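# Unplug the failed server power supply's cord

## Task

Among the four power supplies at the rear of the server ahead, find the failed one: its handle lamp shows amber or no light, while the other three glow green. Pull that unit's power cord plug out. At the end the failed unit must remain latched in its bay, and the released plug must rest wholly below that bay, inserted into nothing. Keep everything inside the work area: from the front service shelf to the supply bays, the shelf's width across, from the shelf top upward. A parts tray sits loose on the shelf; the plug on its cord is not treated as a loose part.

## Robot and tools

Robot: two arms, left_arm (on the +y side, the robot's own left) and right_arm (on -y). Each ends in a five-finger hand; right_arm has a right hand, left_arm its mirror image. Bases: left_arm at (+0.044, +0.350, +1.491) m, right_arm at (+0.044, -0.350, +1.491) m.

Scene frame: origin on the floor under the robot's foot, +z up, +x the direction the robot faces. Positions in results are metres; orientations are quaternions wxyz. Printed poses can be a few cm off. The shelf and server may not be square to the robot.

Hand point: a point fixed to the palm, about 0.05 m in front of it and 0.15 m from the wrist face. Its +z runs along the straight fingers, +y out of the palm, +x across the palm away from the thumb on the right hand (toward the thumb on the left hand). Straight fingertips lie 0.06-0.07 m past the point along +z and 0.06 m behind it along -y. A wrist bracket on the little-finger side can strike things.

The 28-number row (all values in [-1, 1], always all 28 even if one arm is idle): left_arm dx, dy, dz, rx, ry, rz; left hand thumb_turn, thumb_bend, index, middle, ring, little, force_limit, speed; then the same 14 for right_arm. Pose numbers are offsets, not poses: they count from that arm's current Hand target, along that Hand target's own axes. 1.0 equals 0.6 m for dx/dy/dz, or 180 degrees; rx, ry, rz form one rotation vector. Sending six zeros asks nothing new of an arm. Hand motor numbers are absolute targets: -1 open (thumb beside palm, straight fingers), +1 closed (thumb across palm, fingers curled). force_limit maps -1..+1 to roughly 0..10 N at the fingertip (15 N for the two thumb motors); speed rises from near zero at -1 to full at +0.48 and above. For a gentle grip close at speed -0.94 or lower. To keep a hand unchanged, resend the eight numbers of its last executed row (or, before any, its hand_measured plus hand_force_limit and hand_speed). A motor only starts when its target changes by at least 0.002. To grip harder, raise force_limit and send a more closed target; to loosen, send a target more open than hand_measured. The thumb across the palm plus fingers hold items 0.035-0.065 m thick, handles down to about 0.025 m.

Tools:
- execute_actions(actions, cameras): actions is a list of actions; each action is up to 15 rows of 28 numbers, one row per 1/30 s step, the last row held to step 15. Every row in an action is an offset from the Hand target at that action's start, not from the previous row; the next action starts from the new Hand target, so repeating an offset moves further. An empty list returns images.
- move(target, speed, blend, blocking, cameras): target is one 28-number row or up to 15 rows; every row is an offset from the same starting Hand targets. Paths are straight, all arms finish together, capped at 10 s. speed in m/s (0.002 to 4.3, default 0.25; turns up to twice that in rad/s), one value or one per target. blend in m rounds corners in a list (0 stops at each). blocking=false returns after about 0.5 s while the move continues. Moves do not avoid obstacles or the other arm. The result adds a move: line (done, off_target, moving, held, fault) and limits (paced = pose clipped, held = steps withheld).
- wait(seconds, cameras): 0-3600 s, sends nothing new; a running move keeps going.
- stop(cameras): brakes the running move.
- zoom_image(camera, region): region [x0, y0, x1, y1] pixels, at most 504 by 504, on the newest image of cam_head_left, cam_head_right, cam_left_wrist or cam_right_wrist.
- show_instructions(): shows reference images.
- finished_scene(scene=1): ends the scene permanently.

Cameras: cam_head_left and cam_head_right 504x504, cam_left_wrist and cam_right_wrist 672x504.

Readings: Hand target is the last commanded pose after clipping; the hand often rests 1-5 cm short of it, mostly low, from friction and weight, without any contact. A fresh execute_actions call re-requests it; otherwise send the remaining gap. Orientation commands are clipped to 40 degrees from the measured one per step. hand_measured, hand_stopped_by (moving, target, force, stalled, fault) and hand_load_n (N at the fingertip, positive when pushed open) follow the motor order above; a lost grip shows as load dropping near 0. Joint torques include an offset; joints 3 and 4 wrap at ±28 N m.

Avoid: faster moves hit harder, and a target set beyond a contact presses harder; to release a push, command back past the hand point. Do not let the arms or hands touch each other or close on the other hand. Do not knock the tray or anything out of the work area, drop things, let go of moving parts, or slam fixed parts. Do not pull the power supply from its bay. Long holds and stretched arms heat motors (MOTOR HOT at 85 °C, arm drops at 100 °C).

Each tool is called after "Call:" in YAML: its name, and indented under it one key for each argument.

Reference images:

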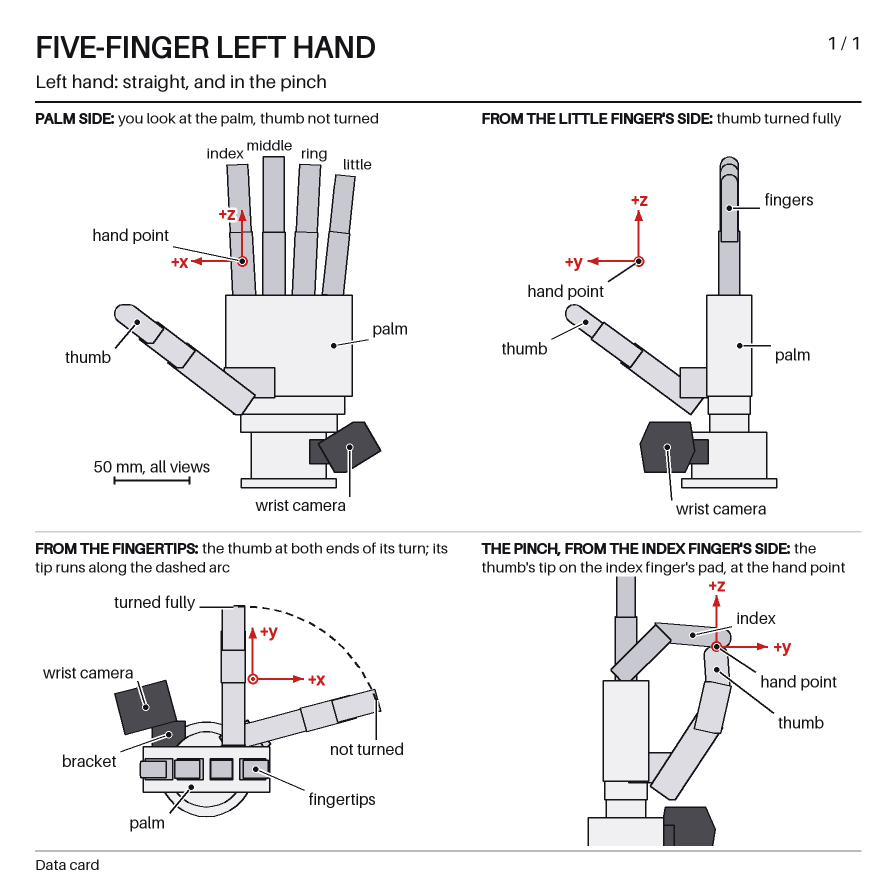

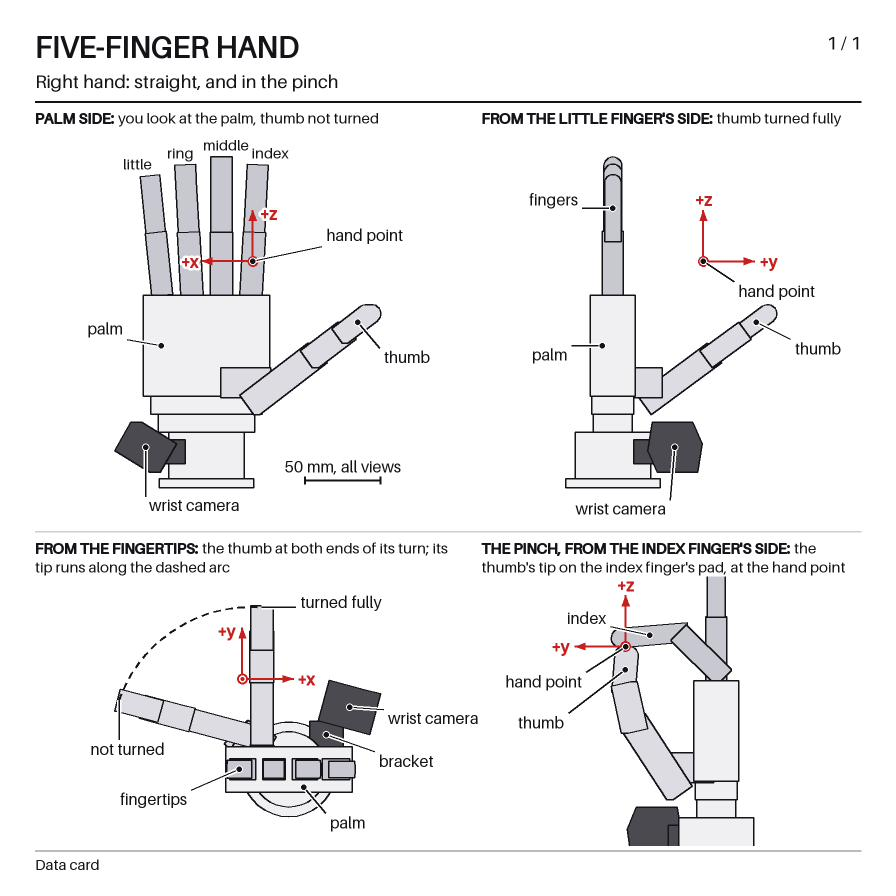

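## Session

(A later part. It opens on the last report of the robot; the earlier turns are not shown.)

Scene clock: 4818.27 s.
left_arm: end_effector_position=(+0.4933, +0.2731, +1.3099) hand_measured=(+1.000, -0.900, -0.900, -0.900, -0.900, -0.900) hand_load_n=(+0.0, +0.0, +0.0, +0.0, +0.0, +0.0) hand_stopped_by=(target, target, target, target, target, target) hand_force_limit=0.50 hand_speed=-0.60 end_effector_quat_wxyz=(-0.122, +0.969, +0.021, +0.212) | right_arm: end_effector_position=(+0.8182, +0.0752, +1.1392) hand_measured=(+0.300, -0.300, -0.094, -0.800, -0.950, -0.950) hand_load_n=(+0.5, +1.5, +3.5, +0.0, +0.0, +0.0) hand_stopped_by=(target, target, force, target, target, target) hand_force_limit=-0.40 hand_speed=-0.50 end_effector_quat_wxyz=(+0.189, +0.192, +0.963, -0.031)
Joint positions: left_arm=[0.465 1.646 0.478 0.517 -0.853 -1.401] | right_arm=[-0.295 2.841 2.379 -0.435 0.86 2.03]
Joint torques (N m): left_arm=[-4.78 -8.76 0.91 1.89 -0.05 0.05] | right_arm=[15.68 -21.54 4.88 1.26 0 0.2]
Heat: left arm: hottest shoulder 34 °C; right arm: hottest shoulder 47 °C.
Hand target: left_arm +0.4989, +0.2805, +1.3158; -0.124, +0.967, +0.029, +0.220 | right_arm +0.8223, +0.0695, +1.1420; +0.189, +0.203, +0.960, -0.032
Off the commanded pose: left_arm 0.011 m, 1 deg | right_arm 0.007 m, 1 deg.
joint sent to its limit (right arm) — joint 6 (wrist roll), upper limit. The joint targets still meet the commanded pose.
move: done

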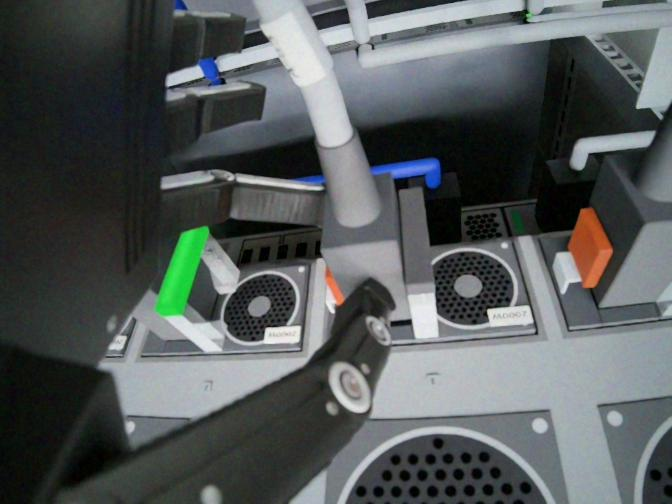

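Call:
move:
  target:
    - [0,0,0,0,0,0,1,-0.9,-0.9,-0.9,-0.9,-0.9,0.5,-0.6, 0,0,0,0,0,0,0.3,-0.3,-0.6,-0.8,-0.95,-0.95,1.0,0.0]
    - [0,0,0,0,0,0,1,-0.9,-0.9,-0.9,-0.9,-0.9,0.5,-0.6, 0,0,0,0,0,0,0.3,-0.3,0.6,-0.8,-0.95,-0.95,1.0,1.0]
  speed: 0.04
  cameras: ["cam_right_wrist"]

Call:
zoom_image:
  camera: "cam_right_wrist"
  region: [220, 60, 470, 310]

Scene clock: 4824.77 s.
left_arm: end_effector_position=(+0.4933, +0.2731, +1.3099) hand_measured=(+1.000, -0.900, -0.900, -0.900, -0.900, -0.900) hand_load_n=(+0.0, +0.0, +0.0, +0.0, +0.0, +0.0) hand_stopped_by=(target, target, target, target, target, target) hand_force_limit=0.50 hand_speed=-0.60 end_effector_quat_wxyz=(-0.122, +0.969, +0.021, +0.212) | right_arm: end_effector_position=(+0.8179, +0.0745, +1.1387) hand_measured=(+0.300, -0.302, -0.012, -0.800, -0.950, -0.950) hand_load_n=(+0.0, +8.0, +22.0, +0.0, +0.0, +0.0) hand_stopped_by=(target, target, force, target, target, target) hand_force_limit=1.00 hand_speed=1.00 end_effector_quat_wxyz=(+0.189, +0.192, +0.962, -0.032)
Joint positions: left_arm=[0.465 1.646 0.478 0.517 -0.853 -1.401] | right_arm=[-0.296 2.84 2.378 -0.434 0.862 2.032]
Joint torques (N m): left_arm=[-5.01 -9 0.9 1.92 -0.05 0.06] | right_arm=[16.21 -22.36 5.03 1.46 -0.04 0.19]
Heat: left arm: hottest shoulder 34 °C; right arm: hottest shoulder 47 °C.
Hand target: left_arm +0.4989, +0.2805, +1.3158; -0.124, +0.967, +0.029, +0.220 | right_arm +0.8222, +0.0696, +1.1418; +0.189, +0.202, +0.960, -0.032
Off the commanded pose: left_arm 0.011 m, 1 deg | right_arm 0.007 m, 1 deg.
joint sent to its limit (right arm) — joint 6 (wrist roll), upper limit. The joint targets still meet the commanded pose.
move: done

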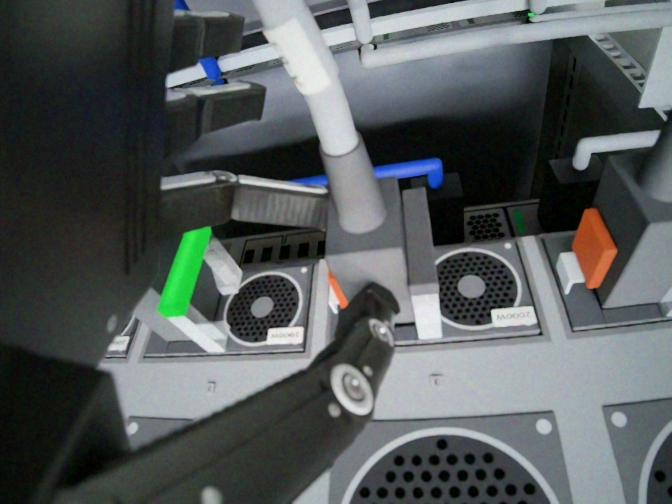

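Scaled by 2.016 from the camera's image (finer frame: 960x720).

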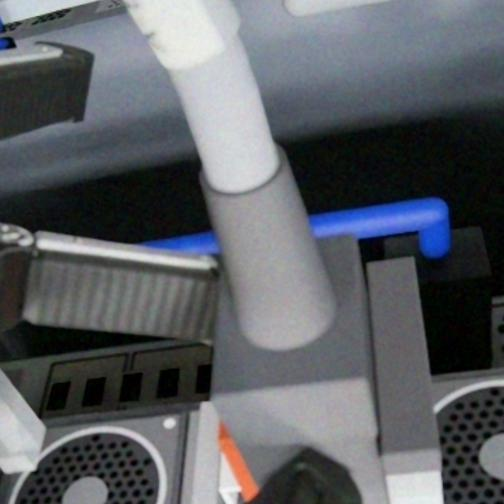

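Call:
move:
  target: [0,0,0,0,0,0,1,-0.9,-0.9,-0.9,-0.9,-0.9,0.5,-0.6, 0.0517,0.0028,-0.021,0,0,0,0.3,-0.3,0.6,-0.8,-0.95,-0.95,1.0,1.0]
  speed: 0.08
  cameras: ["cam_right_wrist"]

Scene clock: 4831.03 s.
left_arm: end_effector_position=(+0.4933, +0.2731, +1.3099) hand_measured=(+1.000, -0.900, -0.900, -0.900, -0.900, -0.900) hand_load_n=(+0.0, +0.0, +0.0, +0.0, +0.0, +0.0) hand_stopped_by=(target, target, target, target, target, target) hand_force_limit=0.50 hand_speed=-0.60 end_effector_quat_wxyz=(-0.122, +0.969, +0.021, +0.212) | right_arm: end_effector_position=(+0.8067, +0.0674, +1.1392) hand_measured=(+0.300, -0.300, -0.010, -0.800, -0.950, -0.950) hand_load_n=(+1.5, +1.5, +1.0, +0.0, +0.0, +0.0) hand_stopped_by=(target, target, force, target, target, target) hand_force_limit=1.00 hand_speed=1.00 end_effector_quat_wxyz=(+0.201, +0.204, +0.958, -0.033)
Joint positions: left_arm=[0.465 1.646 0.478 0.517 -0.853 -1.401] | right_arm=[-0.295 2.795 2.257 -0.329 0.875 2.034]
Joint torques (N m): left_arm=[-4.95 -8.76 0.9 1.92 -0.04 0.08] | right_arm=[17.9 -19.31 3.95 1.21 -0.05 0.17]
Heat: left arm: hottest shoulder 34 °C; right arm: hottest shoulder 47 °C.
Hand target: left_arm +0.4989, +0.2805, +1.3158; -0.124, +0.967, +0.029, +0.220 | right_arm +0.7922, +0.0845, +1.1419; +0.189, +0.203, +0.960, -0.032
Off the commanded pose: left_arm 0.011 m, 1 deg | right_arm 0.023 m, 1 deg.
joint sent to its limit (right arm) — joint 6 (wrist roll), upper limit. The joint targets still meet the commanded pose.
move: off_target (right_arm)

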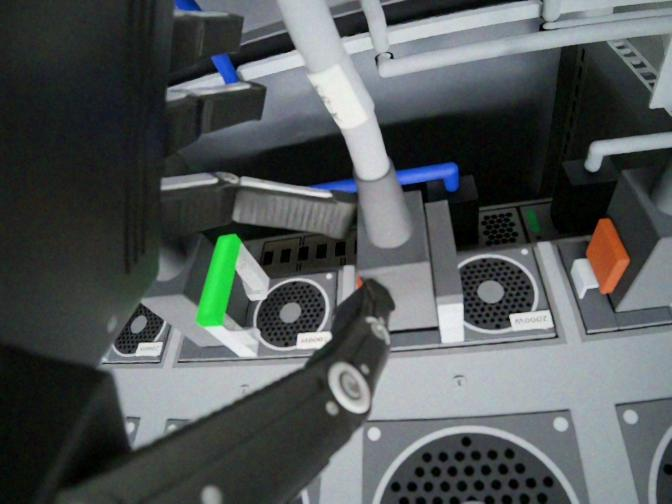

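Call:
move:
  target:
    - [0,0,0,0,0,0,1,-0.9,-0.9,-0.9,-0.9,-0.9,0.5,-0.6, 0,0,0,0,0,0,0.3,-0.6,-0.85,-0.9,-0.95,-0.95,1.0,0.0]
    - [0,0,0,0,0,0,1,-0.9,-0.9,-0.9,-0.9,-0.9,0.5,-0.6, 0.1502,-0.0796,-0.1163,0,0,0,0.3,-0.6,-0.85,-0.9,-0.95,-0.95,1.0,0.0]
  speed: 0.12
  cameras: ["all"]

Scene clock: 4899.03 s.
left_arm: end_effector_position=(+0.4933, +0.2731, +1.3099) hand_measured=(+1.000, -0.900, -0.900, -0.900, -0.900, -0.900) hand_load_n=(+0.0, +0.0, +0.0, +0.0, +0.0, +0.0) hand_stopped_by=(target, target, target, target, target, target) hand_force_limit=0.50 hand_speed=-0.60 end_effector_quat_wxyz=(-0.122, +0.969, +0.021, +0.212) | right_arm: end_effector_position=(+0.6661, +0.0794, +1.1564) hand_measured=(+0.300, -0.600, -0.850, -0.900, -0.950, -0.950) hand_load_n=(+0.0, +0.0, +0.0, +0.0, +0.0, +0.0) hand_stopped_by=(target, target, target, target, target, target) hand_force_limit=1.00 hand_speed=0.00 end_effector_quat_wxyz=(+0.208, +0.166, +0.963, -0.028)
Joint positions: left_arm=[0.465 1.646 0.478 0.517 -0.853 -1.401] | right_arm=[-0.213 2.625 1.691 0.024 0.908 2.034]
Joint torques (N m): left_arm=[-5.01 -8.76 0.92 1.95 -0.05 0.06] | right_arm=[15.56 -19.02 3.22 1.61 0.06 0.17]
Heat: left arm: hottest shoulder 34 °C; right arm: hottest shoulder 45 °C.
Hand target: left_arm +0.4989, +0.2805, +1.3158; -0.124, +0.967, +0.029, +0.220 | right_arm +0.6724, +0.0844, +1.1720; +0.189, +0.203, +0.960, -0.032
Off the commanded pose: left_arm 0.011 m, 1 deg | right_arm 0.017 m, 5 deg.
joint sent to its limit (right arm) — joint 6 (wrist roll), upper limit. The joint targets are off in orientation, not in position.
move: off_target (right_arm)

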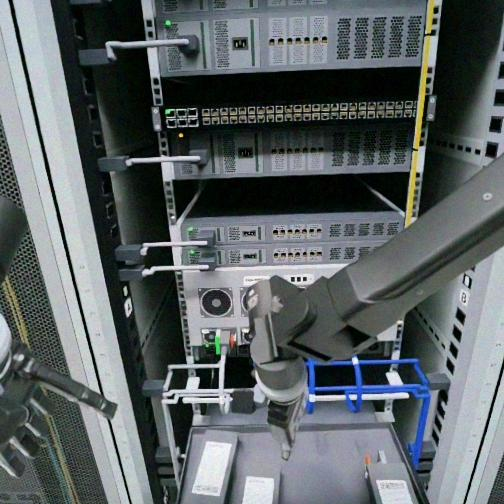

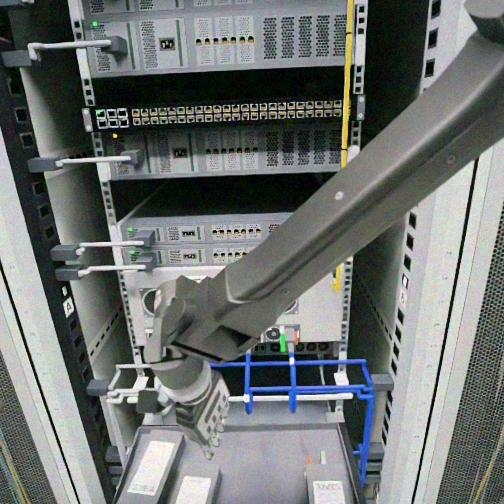

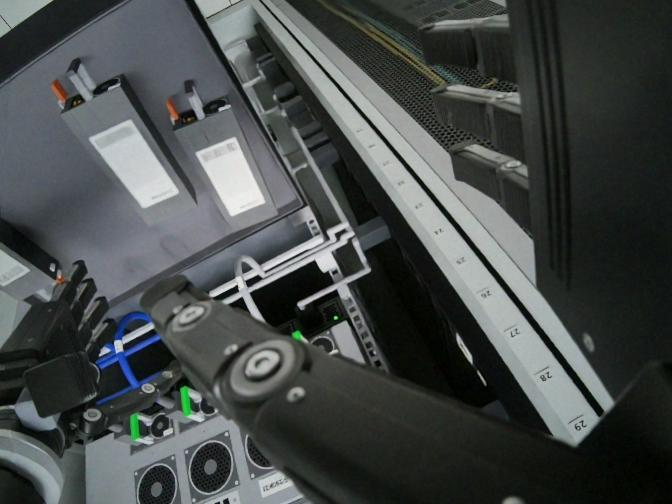

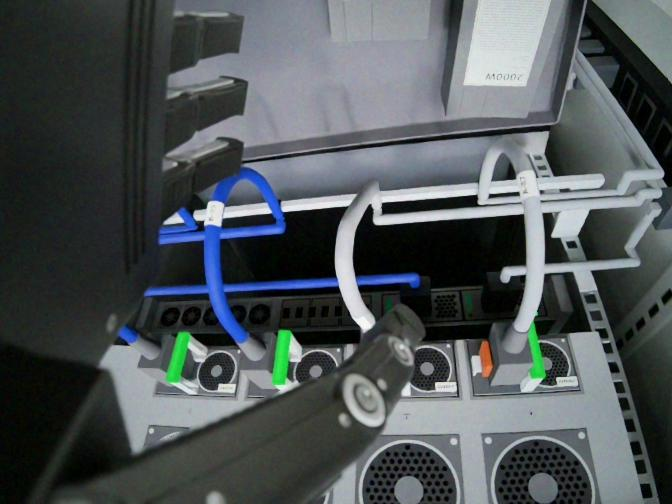

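Call:
move:
  target:
    - [0,0,0,0,0,0,1,-0.9,-0.9,-0.9,-0.9,-0.9,0.5,-0.6, 0.0688,0.0024,0.0117,-0.0882,-0.2283,-0.1015,0.9,-0.8,-0.85,-0.9,-0.95,-0.95,1.0,0.0]
  speed: 0.15
  cameras: ["all"]

Scene clock: 4933.53 s.
left_arm: end_effector_position=(+0.4933, +0.2731, +1.3099) hand_measured=(+1.000, -0.900, -0.900, -0.900, -0.900, -0.900) hand_load_n=(+0.0, +0.0, +0.0, +0.0, +0.0, +0.0) hand_stopped_by=(target, target, target, target, target, target) hand_force_limit=0.50 hand_speed=-0.60 end_effector_quat_wxyz=(-0.122, +0.969, +0.021, +0.212) | right_arm: end_effector_position=(+0.6359, +0.1095, +1.1571) hand_measured=(+0.900, -0.800, -0.850, -0.900, -0.950, -0.950) hand_load_n=(+0.0, +0.0, +0.0, +0.0, +0.0, +0.0) hand_stopped_by=(target, target, target, target, target, target) hand_force_limit=1.00 hand_speed=0.00 end_effector_quat_wxyz=(+0.525, -0.006, +0.851, +0.008)
Joint positions: left_arm=[0.465 1.646 0.478 0.517 -0.853 -1.401] | right_arm=[-0.277 2.935 1.651 1.312 0.56 1.075]
Joint torques (N m): left_arm=[-4.84 -9 0.87 1.91 -0.06 0.07] | right_arm=[10.87 -15.33 2.97 2.25 -0.79 0.11]
Heat: left arm: hottest shoulder 34 °C; right arm: hottest shoulder 47 °C.
Hand target: left_arm +0.4989, +0.2805, +1.3158; -0.124, +0.967, +0.029, +0.220 | right_arm +0.6404, +0.1003, +1.1500; +0.530, +0.000, +0.848, +0.000
Off the commanded pose: left_arm 0.011 m, 1 deg | right_arm 0.012 m, 1 deg.
move: off_target (right_arm)

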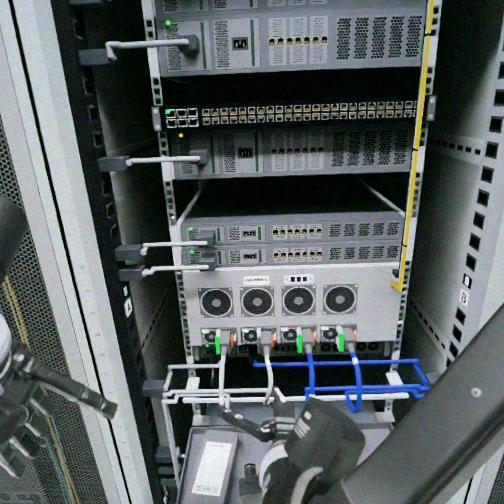

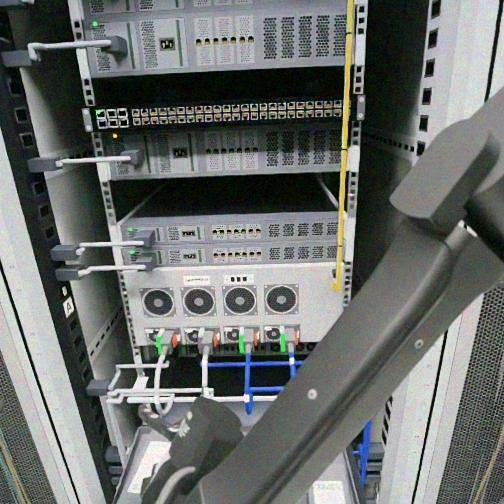

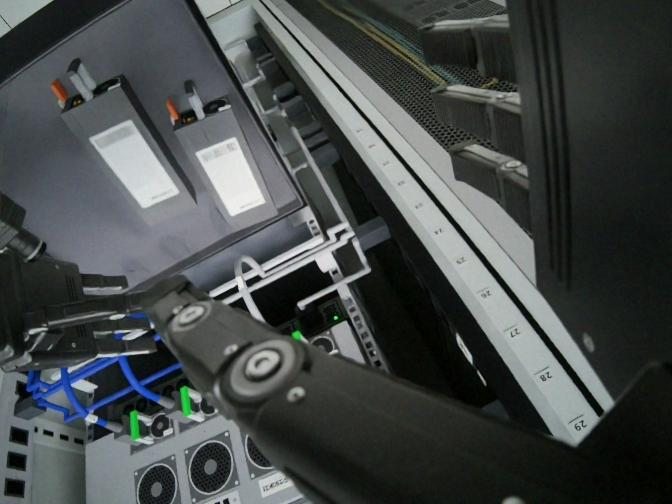

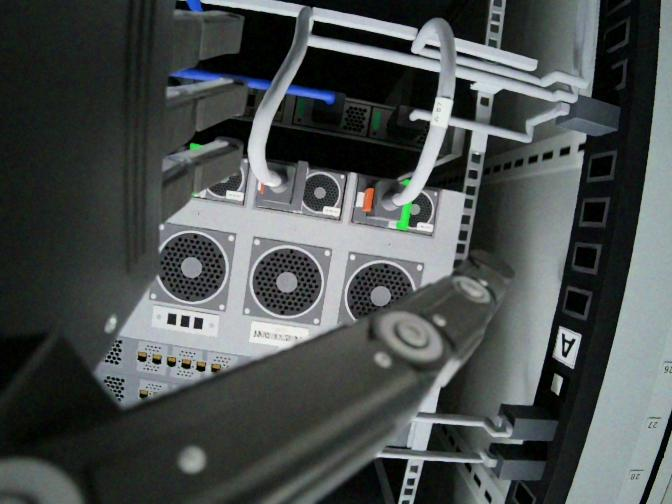

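Call:
move:
  target:
    - [0,0,0,0,0,0,1,-0.9,-0.9,-0.9,-0.9,-0.9,0.5,-0.6, -0.03,-0.0133,0.14,0,0,0,0.9,-0.8,-0.85,-0.9,-0.95,-0.95,1.0,0.0]
  speed: 0.1
  cameras: ["all"]

Scene clock: 4941.93 s.
left_arm: end_effector_position=(+0.4933, +0.2731, +1.3099) hand_measured=(+1.000, -0.900, -0.900, -0.900, -0.900, -0.900) hand_load_n=(+0.0, +0.0, +0.0, +0.0, +0.0, +0.0) hand_stopped_by=(target, target, target, target, target, target) hand_force_limit=0.50 hand_speed=-0.60 end_effector_quat_wxyz=(-0.122, +0.969, +0.021, +0.212) | right_arm: end_effector_position=(+0.7206, +0.0990, +1.1423) hand_measured=(+0.900, -0.800, -0.850, -0.900, -0.950, -0.950) hand_load_n=(+0.0, +0.0, +0.0, +0.0, +0.0, +0.0) hand_stopped_by=(target, target, target, target, target, target) hand_force_limit=1.00 hand_speed=0.00 end_effector_quat_wxyz=(+0.533, +0.000, +0.846, +0.006)
Joint positions: left_arm=[0.465 1.646 0.478 0.517 -0.853 -1.401] | right_arm=[-0.342 2.95 1.867 1.134 0.495 1.074]
Joint torques (N m): left_arm=[-4.89 -8.94 0.84 1.84 -0.05 0.06] | right_arm=[12.98 -15.97 4.45 1.31 -0.81 0.12]
Heat: left arm: hottest shoulder 34 °C; right arm: hottest shoulder 47 °C.
Hand target: left_arm +0.4989, +0.2805, +1.3158; -0.124, +0.967, +0.029, +0.220 | right_arm +0.7236, +0.0924, +1.1292; +0.530, +0.000, +0.848, +0.000
Off the commanded pose: left_arm 0.011 m, 1 deg | right_arm 0.015 m, 1 deg.
move: off_target (right_arm)

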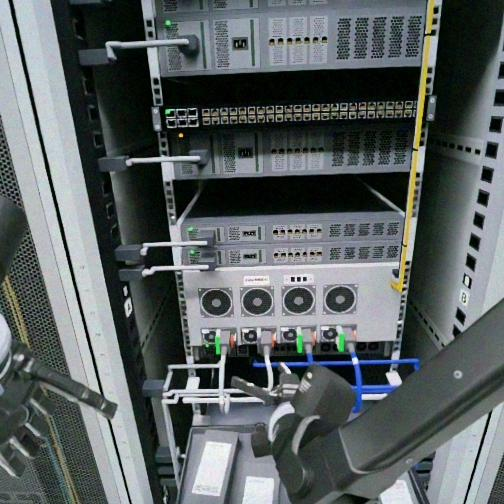

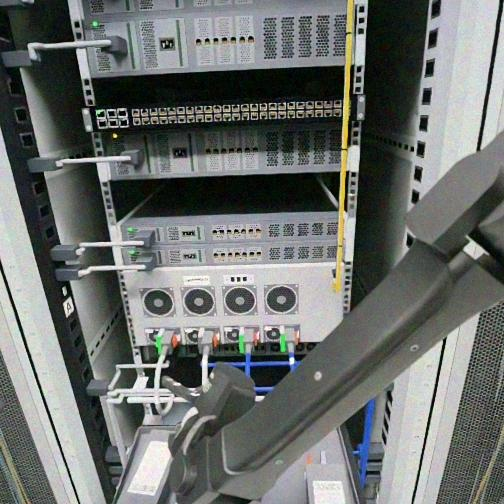

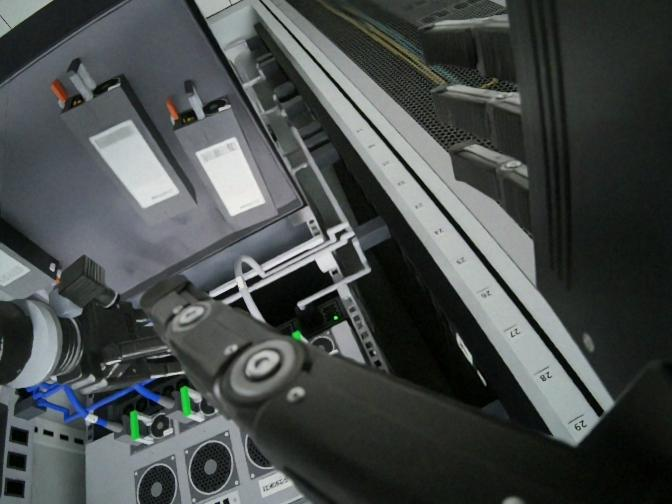

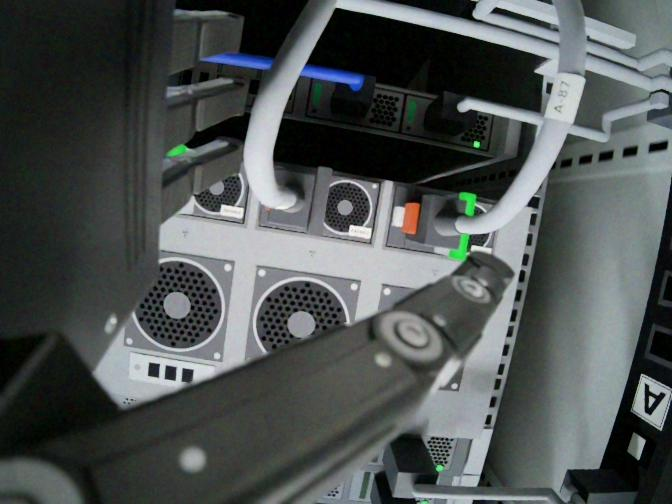

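Call:
move:
  target:
    - [0,0,0,0,0,0,1,-0.9,-0.9,-0.9,-0.9,-0.9,0.5,-0.6, -0.0127,0,0.068,0,0,0,0.9,-0.8,-0.85,-0.9,-0.95,-0.95,1.0,0.0]
  speed: 0.08
  cameras: ["all"]

Call:
zoom_image:
  camera: "cam_head_left"
  region: [200, 320, 340, 460]

Scene clock: 4950.63 s.
left_arm: end_effector_position=(+0.4933, +0.2731, +1.3099) hand_measured=(+1.000, -0.900, -0.900, -0.900, -0.900, -0.900) hand_load_n=(+0.0, +0.0, +0.0, +0.0, +0.0, +0.0) hand_stopped_by=(target, target, target, target, target, target) hand_force_limit=0.50 hand_speed=-0.60 end_effector_quat_wxyz=(-0.122, +0.969, +0.021, +0.212) | right_arm: end_effector_position=(+0.7595, +0.0998, +1.1304) hand_measured=(+0.900, -0.800, -0.850, -0.900, -0.950, -0.950) hand_load_n=(-0.5, +0.0, +0.0, +0.0, +0.0, +0.0) hand_stopped_by=(target, target, target, target, target, target) hand_force_limit=1.00 hand_speed=0.00 end_effector_quat_wxyz=(+0.532, -0.001, +0.847, +0.006)
Joint positions: left_arm=[0.465 1.646 0.478 0.517 -0.853 -1.401] | right_arm=[-0.365 2.987 2.017 1.017 0.472 1.074]
Joint torques (N m): left_arm=[-4.89 -8.88 0.94 1.89 -0.04 0.08] | right_arm=[13.27 -16.67 5.76 1.28 -0.83 0.08]
Heat: left arm: hottest shoulder 34 °C; right arm: hottest shoulder 46 °C.
Hand target: left_arm +0.4989, +0.2805, +1.3158; -0.124, +0.967, +0.029, +0.220 | right_arm +0.7638, +0.0922, +1.1181; +0.530, +0.000, +0.848, +0.000
Off the commanded pose: left_arm 0.011 m, 1 deg | right_arm 0.015 m, 1 deg.
move: off_target (right_arm)

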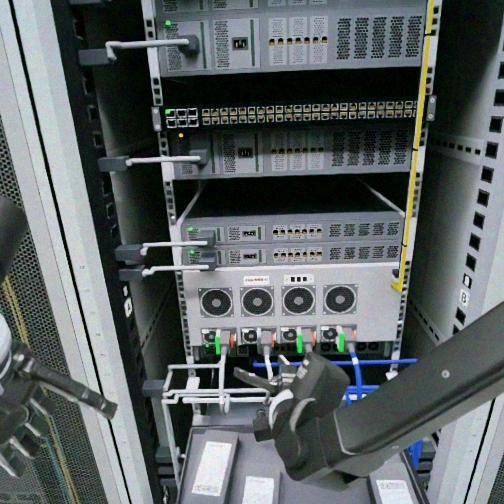

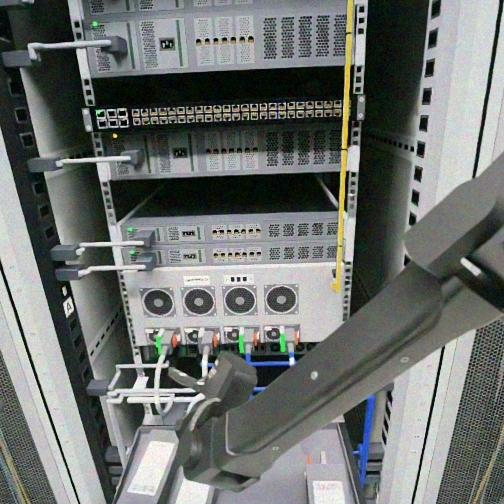

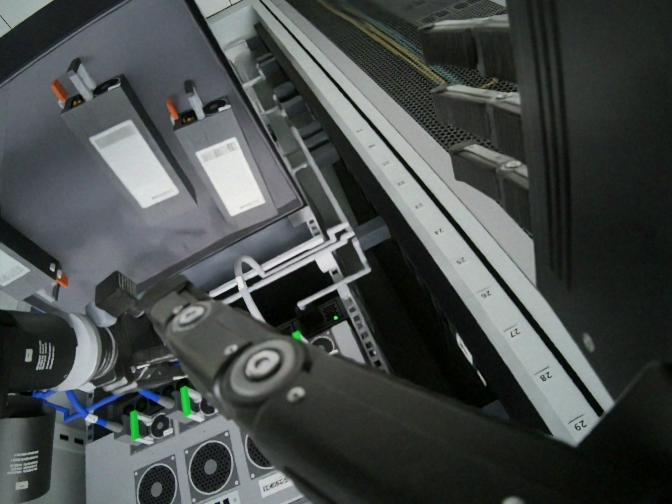

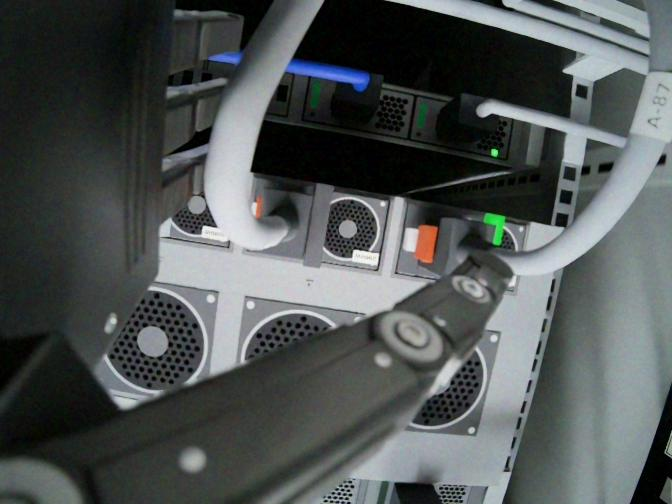

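Scaled by 3.600 from the camera's image (finer frame: 720x720).

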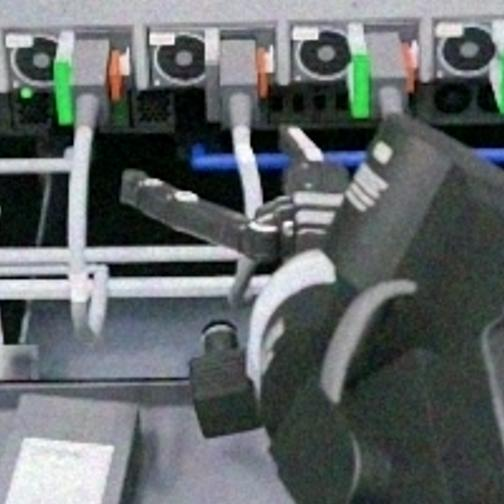

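Call:
move:
  target:
    - [0,0,0,0,0,0,1,-0.9,-0.9,-0.9,-0.9,-0.9,0.5,-0.6, 0,0,0,0,0,0,0.9,-0.8,0.1,0.1,0.1,0.1,-0.4,-0.4]
  speed: 0.08
  cameras: ["all"]

Call:
zoom_image:
  camera: "cam_head_left"
  region: [200, 320, 340, 460]

Call:
zoom_image:
  camera: "cam_right_wrist"
  region: [150, 0, 450, 300]

Scene clock: 4960.67 s.
left_arm: end_effector_position=(+0.4933, +0.2731, +1.3099) hand_measured=(+1.000, -0.900, -0.900, -0.900, -0.900, -0.900) hand_load_n=(+0.0, +0.0, +0.0, +0.0, +0.0, +0.0) hand_stopped_by=(target, target, target, target, target, target) hand_force_limit=0.50 hand_speed=-0.60 end_effector_quat_wxyz=(-0.122, +0.969, +0.021, +0.212) | right_arm: end_effector_position=(+0.7647, +0.0928, +1.1257) hand_measured=(+0.900, -0.800, +0.100, +0.100, +0.100, +0.100) hand_load_n=(+0.0, +0.0, +0.5, +0.0, +0.5, +1.5) hand_stopped_by=(target, target, target, target, target, target) hand_force_limit=-0.40 hand_speed=-0.40 end_effector_quat_wxyz=(+0.530, +0.000, +0.848, +0.001)
Joint positions: left_arm=[0.465 1.646 0.478 0.517 -0.853 -1.401] | right_arm=[-0.376 2.987 2.026 1.008 0.471 1.071]
Joint torques (N m): left_arm=[-4.89 -8.88 0.91 1.92 -0.04 0.07] | right_arm=[14.04 -16.56 4.98 1.65 -0.74 0.18]
Heat: left arm: hottest shoulder 34 °C; right arm: hottest shoulder 45 °C.
Hand target: left_arm +0.4989, +0.2805, +1.3158; -0.124, +0.967, +0.029, +0.220 | right_arm +0.7640, +0.0924, +1.1184; +0.530, +0.000, +0.848, +0.000
Off the commanded pose: left_arm 0.011 m, 1 deg | right_arm 0.008 m, 0 deg.
move: done

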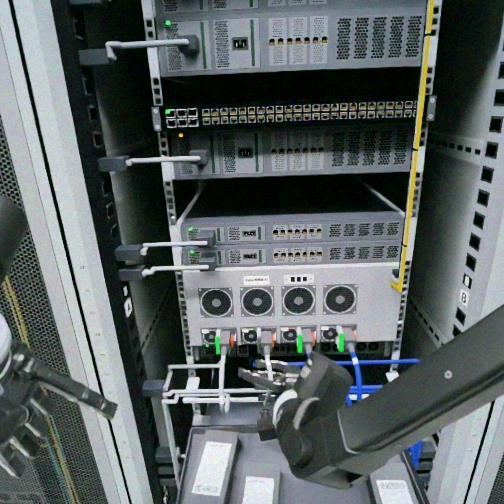

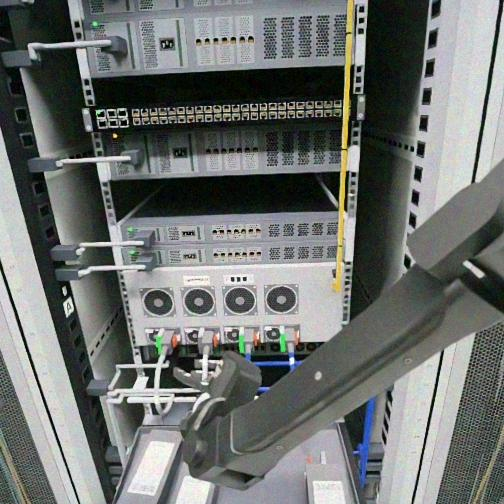

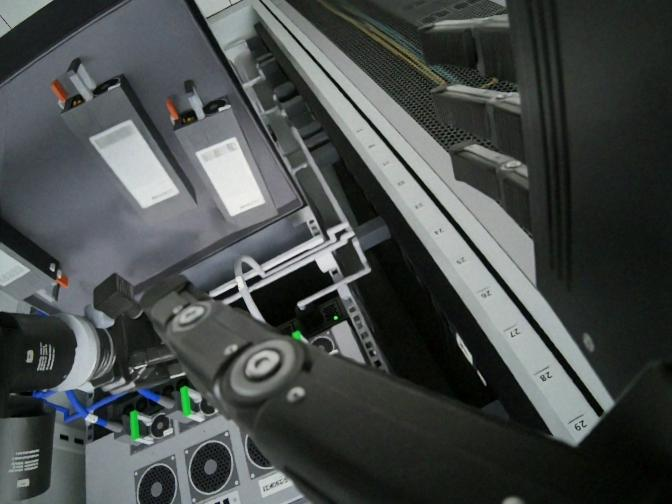

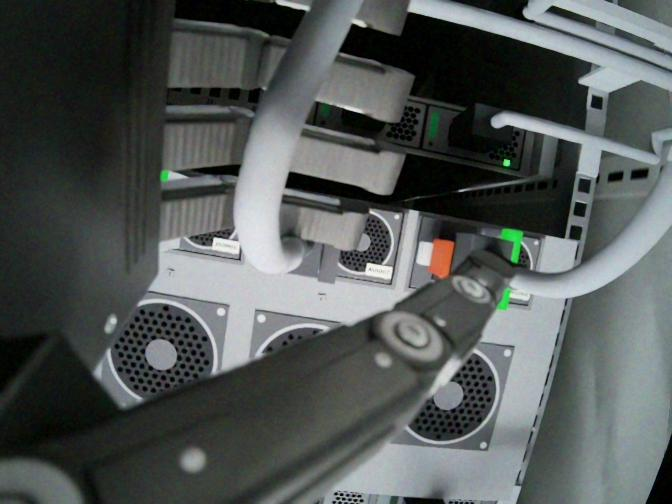

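Scaled by 3.600 from the camera's image (finer frame: 720x720).

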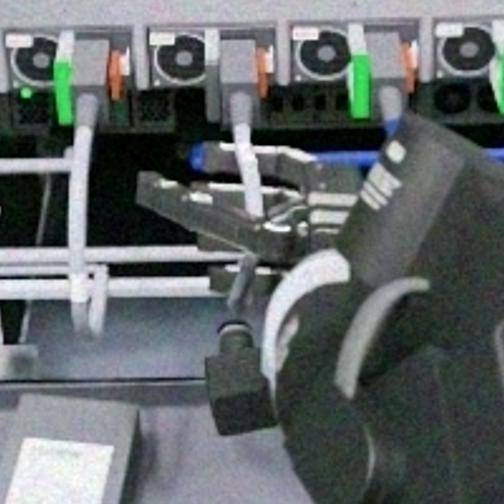

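Scaled by 1.680 from the camera's image (finer frame: 960x720).

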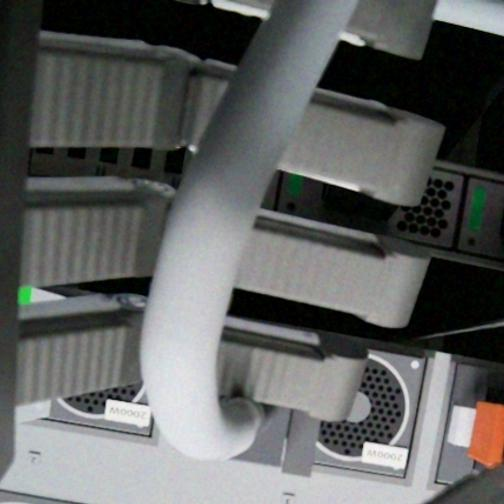

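Call:
move:
  target:
    - [0,0,0,0,0,0,1,-0.9,-0.9,-0.9,-0.9,-0.9,0.5,-0.6, 0.0365,0,-0.0749,0,0,0,0.9,-0.8,0.2,0.2,0.2,0.2,1.0,-0.4]
  speed: 0.1
  cameras: ["cam_right_wrist","cam_head_left"]

Call:
zoom_image:
  camera: "cam_head_left"
  region: [200, 320, 340, 460]

Call:
zoom_image:
  camera: "cam_right_wrist"
  region: [150, 0, 450, 300]

Scene clock: 4973.23 s.
left_arm: end_effector_position=(+0.4933, +0.2731, +1.3099) hand_measured=(+1.000, -0.900, -0.900, -0.900, -0.900, -0.900) hand_load_n=(+0.0, +0.0, +0.0, +0.0, +0.0, +0.0) hand_stopped_by=(target, target, target, target, target, target) hand_force_limit=0.50 hand_speed=-0.60 end_effector_quat_wxyz=(-0.122, +0.969, +0.021, +0.212) | right_arm: end_effector_position=(+0.7531, +0.0848, +1.1239) hand_measured=(+0.900, -0.800, +0.200, +0.200, +0.200, +0.198) hand_load_n=(-0.5, +0.0, +9.0, +0.0, +0.0, +12.5) hand_stopped_by=(target, target, target, target, target, force) hand_force_limit=1.00 hand_speed=-0.40 end_effector_quat_wxyz=(+0.534, -0.005, +0.846, -0.011)
Joint positions: left_arm=[0.465 1.646 0.478 0.517 -0.853 -1.401] | right_arm=[-0.38 2.979 1.978 1.065 0.477 1.043]
Joint torques (N m): left_arm=[-4.95 -8.82 0.92 1.94 -0.05 0.07] | right_arm=[15.56 -15.56 -1.96 4.03 -0.39 0.45]
Heat: left arm: hottest shoulder 34 °C; right arm: hottest shoulder 45 °C.
Hand target: left_arm +0.4989, +0.2805, +1.3158; -0.124, +0.967, +0.029, +0.220 | right_arm +0.7139, +0.0923, +1.1183; +0.530, +0.000, +0.848, +0.000
Off the commanded pose: left_arm 0.011 m, 1 deg | right_arm 0.040 m, 1 deg.
move: off_target (right_arm)
Images, in order (width x height): cam_head_left 504x504, cam_right_wrist 672x504.

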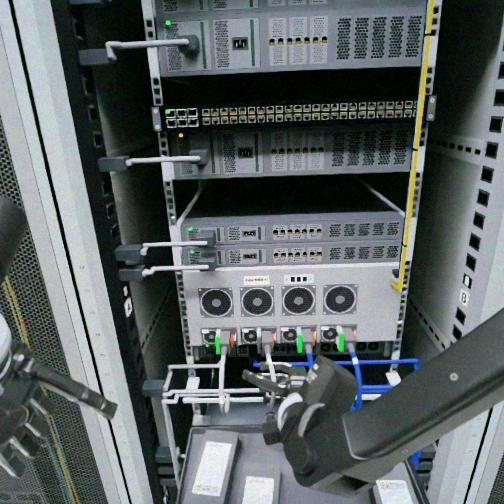

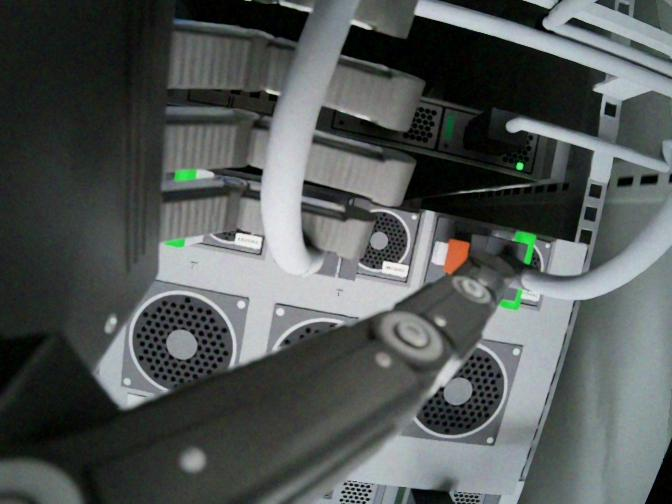

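Scaled by 3.600 from the camera's image (finer frame: 720x720).

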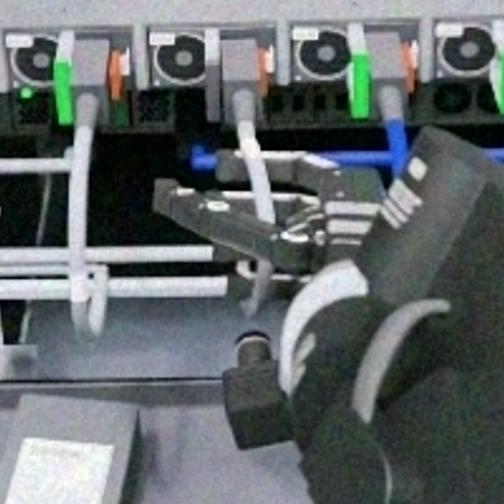

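Scaled by 1.680 from the camera's image (finer frame: 960x720).

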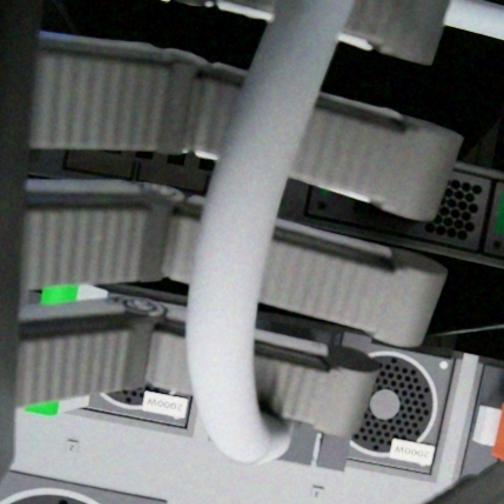

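Call:
move:
  target:
    - [0,0,0,0,0,0,1,-0.9,-0.9,-0.9,-0.9,-0.9,0.5,-0.6, 0,0,0,0,0,0,0.9,-0.8,0.2,0.2,-0.6,-0.8,1.0,-0.4]
    - [0,0,0,0,0,0,1,-0.9,-0.9,-0.9,-0.9,-0.9,0.5,-0.6, 0.0365,0,-0.0749,0,0,0,0.9,-0.8,0.2,0.2,-0.6,-0.8,1.0,-0.4]
  speed: 0.1
  cameras: ["cam_right_wrist","cam_head_left"]

Call:
zoom_image:
  camera: "cam_head_left"
  region: [200, 320, 340, 460]

Call:
zoom_image:
  camera: "cam_right_wrist"
  region: [150, 0, 450, 300]

Scene clock: 4987.20 s.
left_arm: end_effector_position=(+0.4933, +0.2731, +1.3099) hand_measured=(+1.000, -0.900, -0.900, -0.900, -0.900, -0.900) hand_load_n=(+0.0, +0.0, +0.0, +0.0, +0.0, +0.0) hand_stopped_by=(target, target, target, target, target, target) hand_force_limit=0.50 hand_speed=-0.60 end_effector_quat_wxyz=(-0.122, +0.969, +0.021, +0.212) | right_arm: end_effector_position=(+0.7281, +0.0761, +1.1211) hand_measured=(+0.900, -0.800, +0.198, +0.198, -0.600, -0.800) hand_load_n=(-0.5, +0.0, +12.0, +13.5, +0.0, +0.0) hand_stopped_by=(target, target, target, target, target, target) hand_force_limit=1.00 hand_speed=-0.40 end_effector_quat_wxyz=(+0.536, -0.006, +0.844, -0.023)
Joint positions: left_arm=[0.465 1.646 0.478 0.517 -0.853 -1.401] | right_arm=[-0.38 2.972 1.897 1.155 0.491 1.022]
Joint torques (N m): left_arm=[-5.07 -8.82 0.88 1.89 -0.04 0.06] | right_arm=[16.32 -14.1 -4.66 4.74 -0.3 0.66]
Heat: left arm: hottest shoulder 34 °C; right arm: hottest shoulder 46 °C.
Hand target: left_arm +0.4989, +0.2805, +1.3158; -0.124, +0.967, +0.029, +0.220 | right_arm +0.6638, +0.0922, +1.1182; +0.530, +0.000, +0.848, +0.000
Off the commanded pose: left_arm 0.011 m, 1 deg | right_arm 0.066 m, 3 deg.
move: off_target (right_arm)
Images, in order (width x height): cam_head_left 504x504, cam_right_wrist 672x504.

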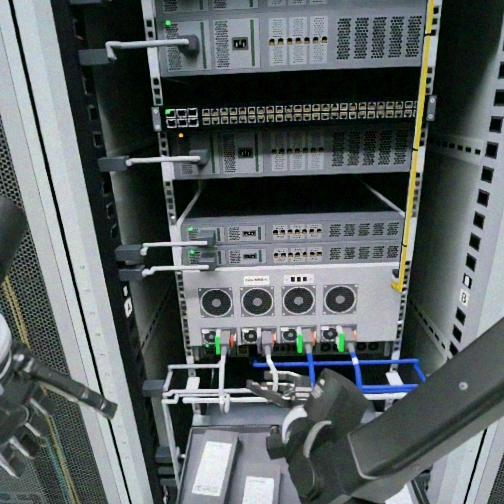

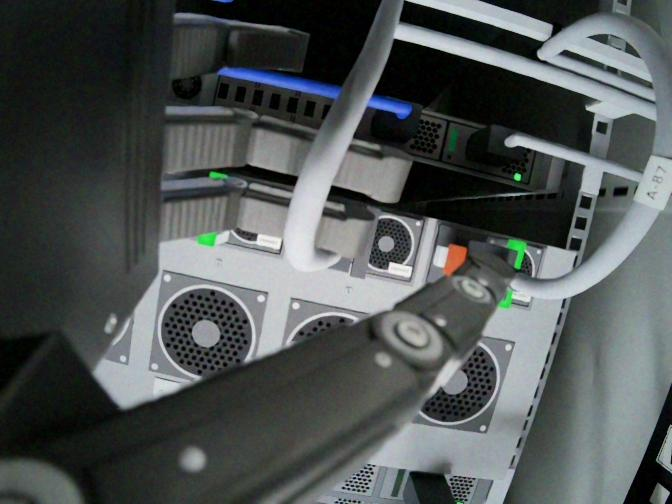

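Scaled by 3.600 from the camera's image (finer frame: 720x720).

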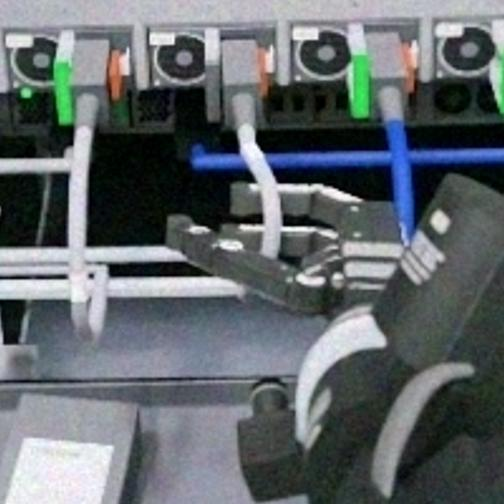

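Scaled by 1.680 from the camera's image (finer frame: 960x720).

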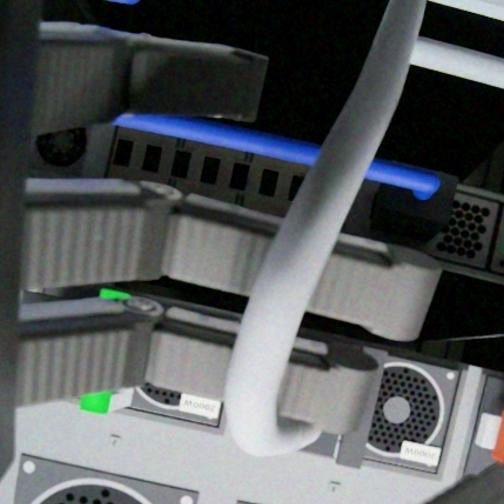

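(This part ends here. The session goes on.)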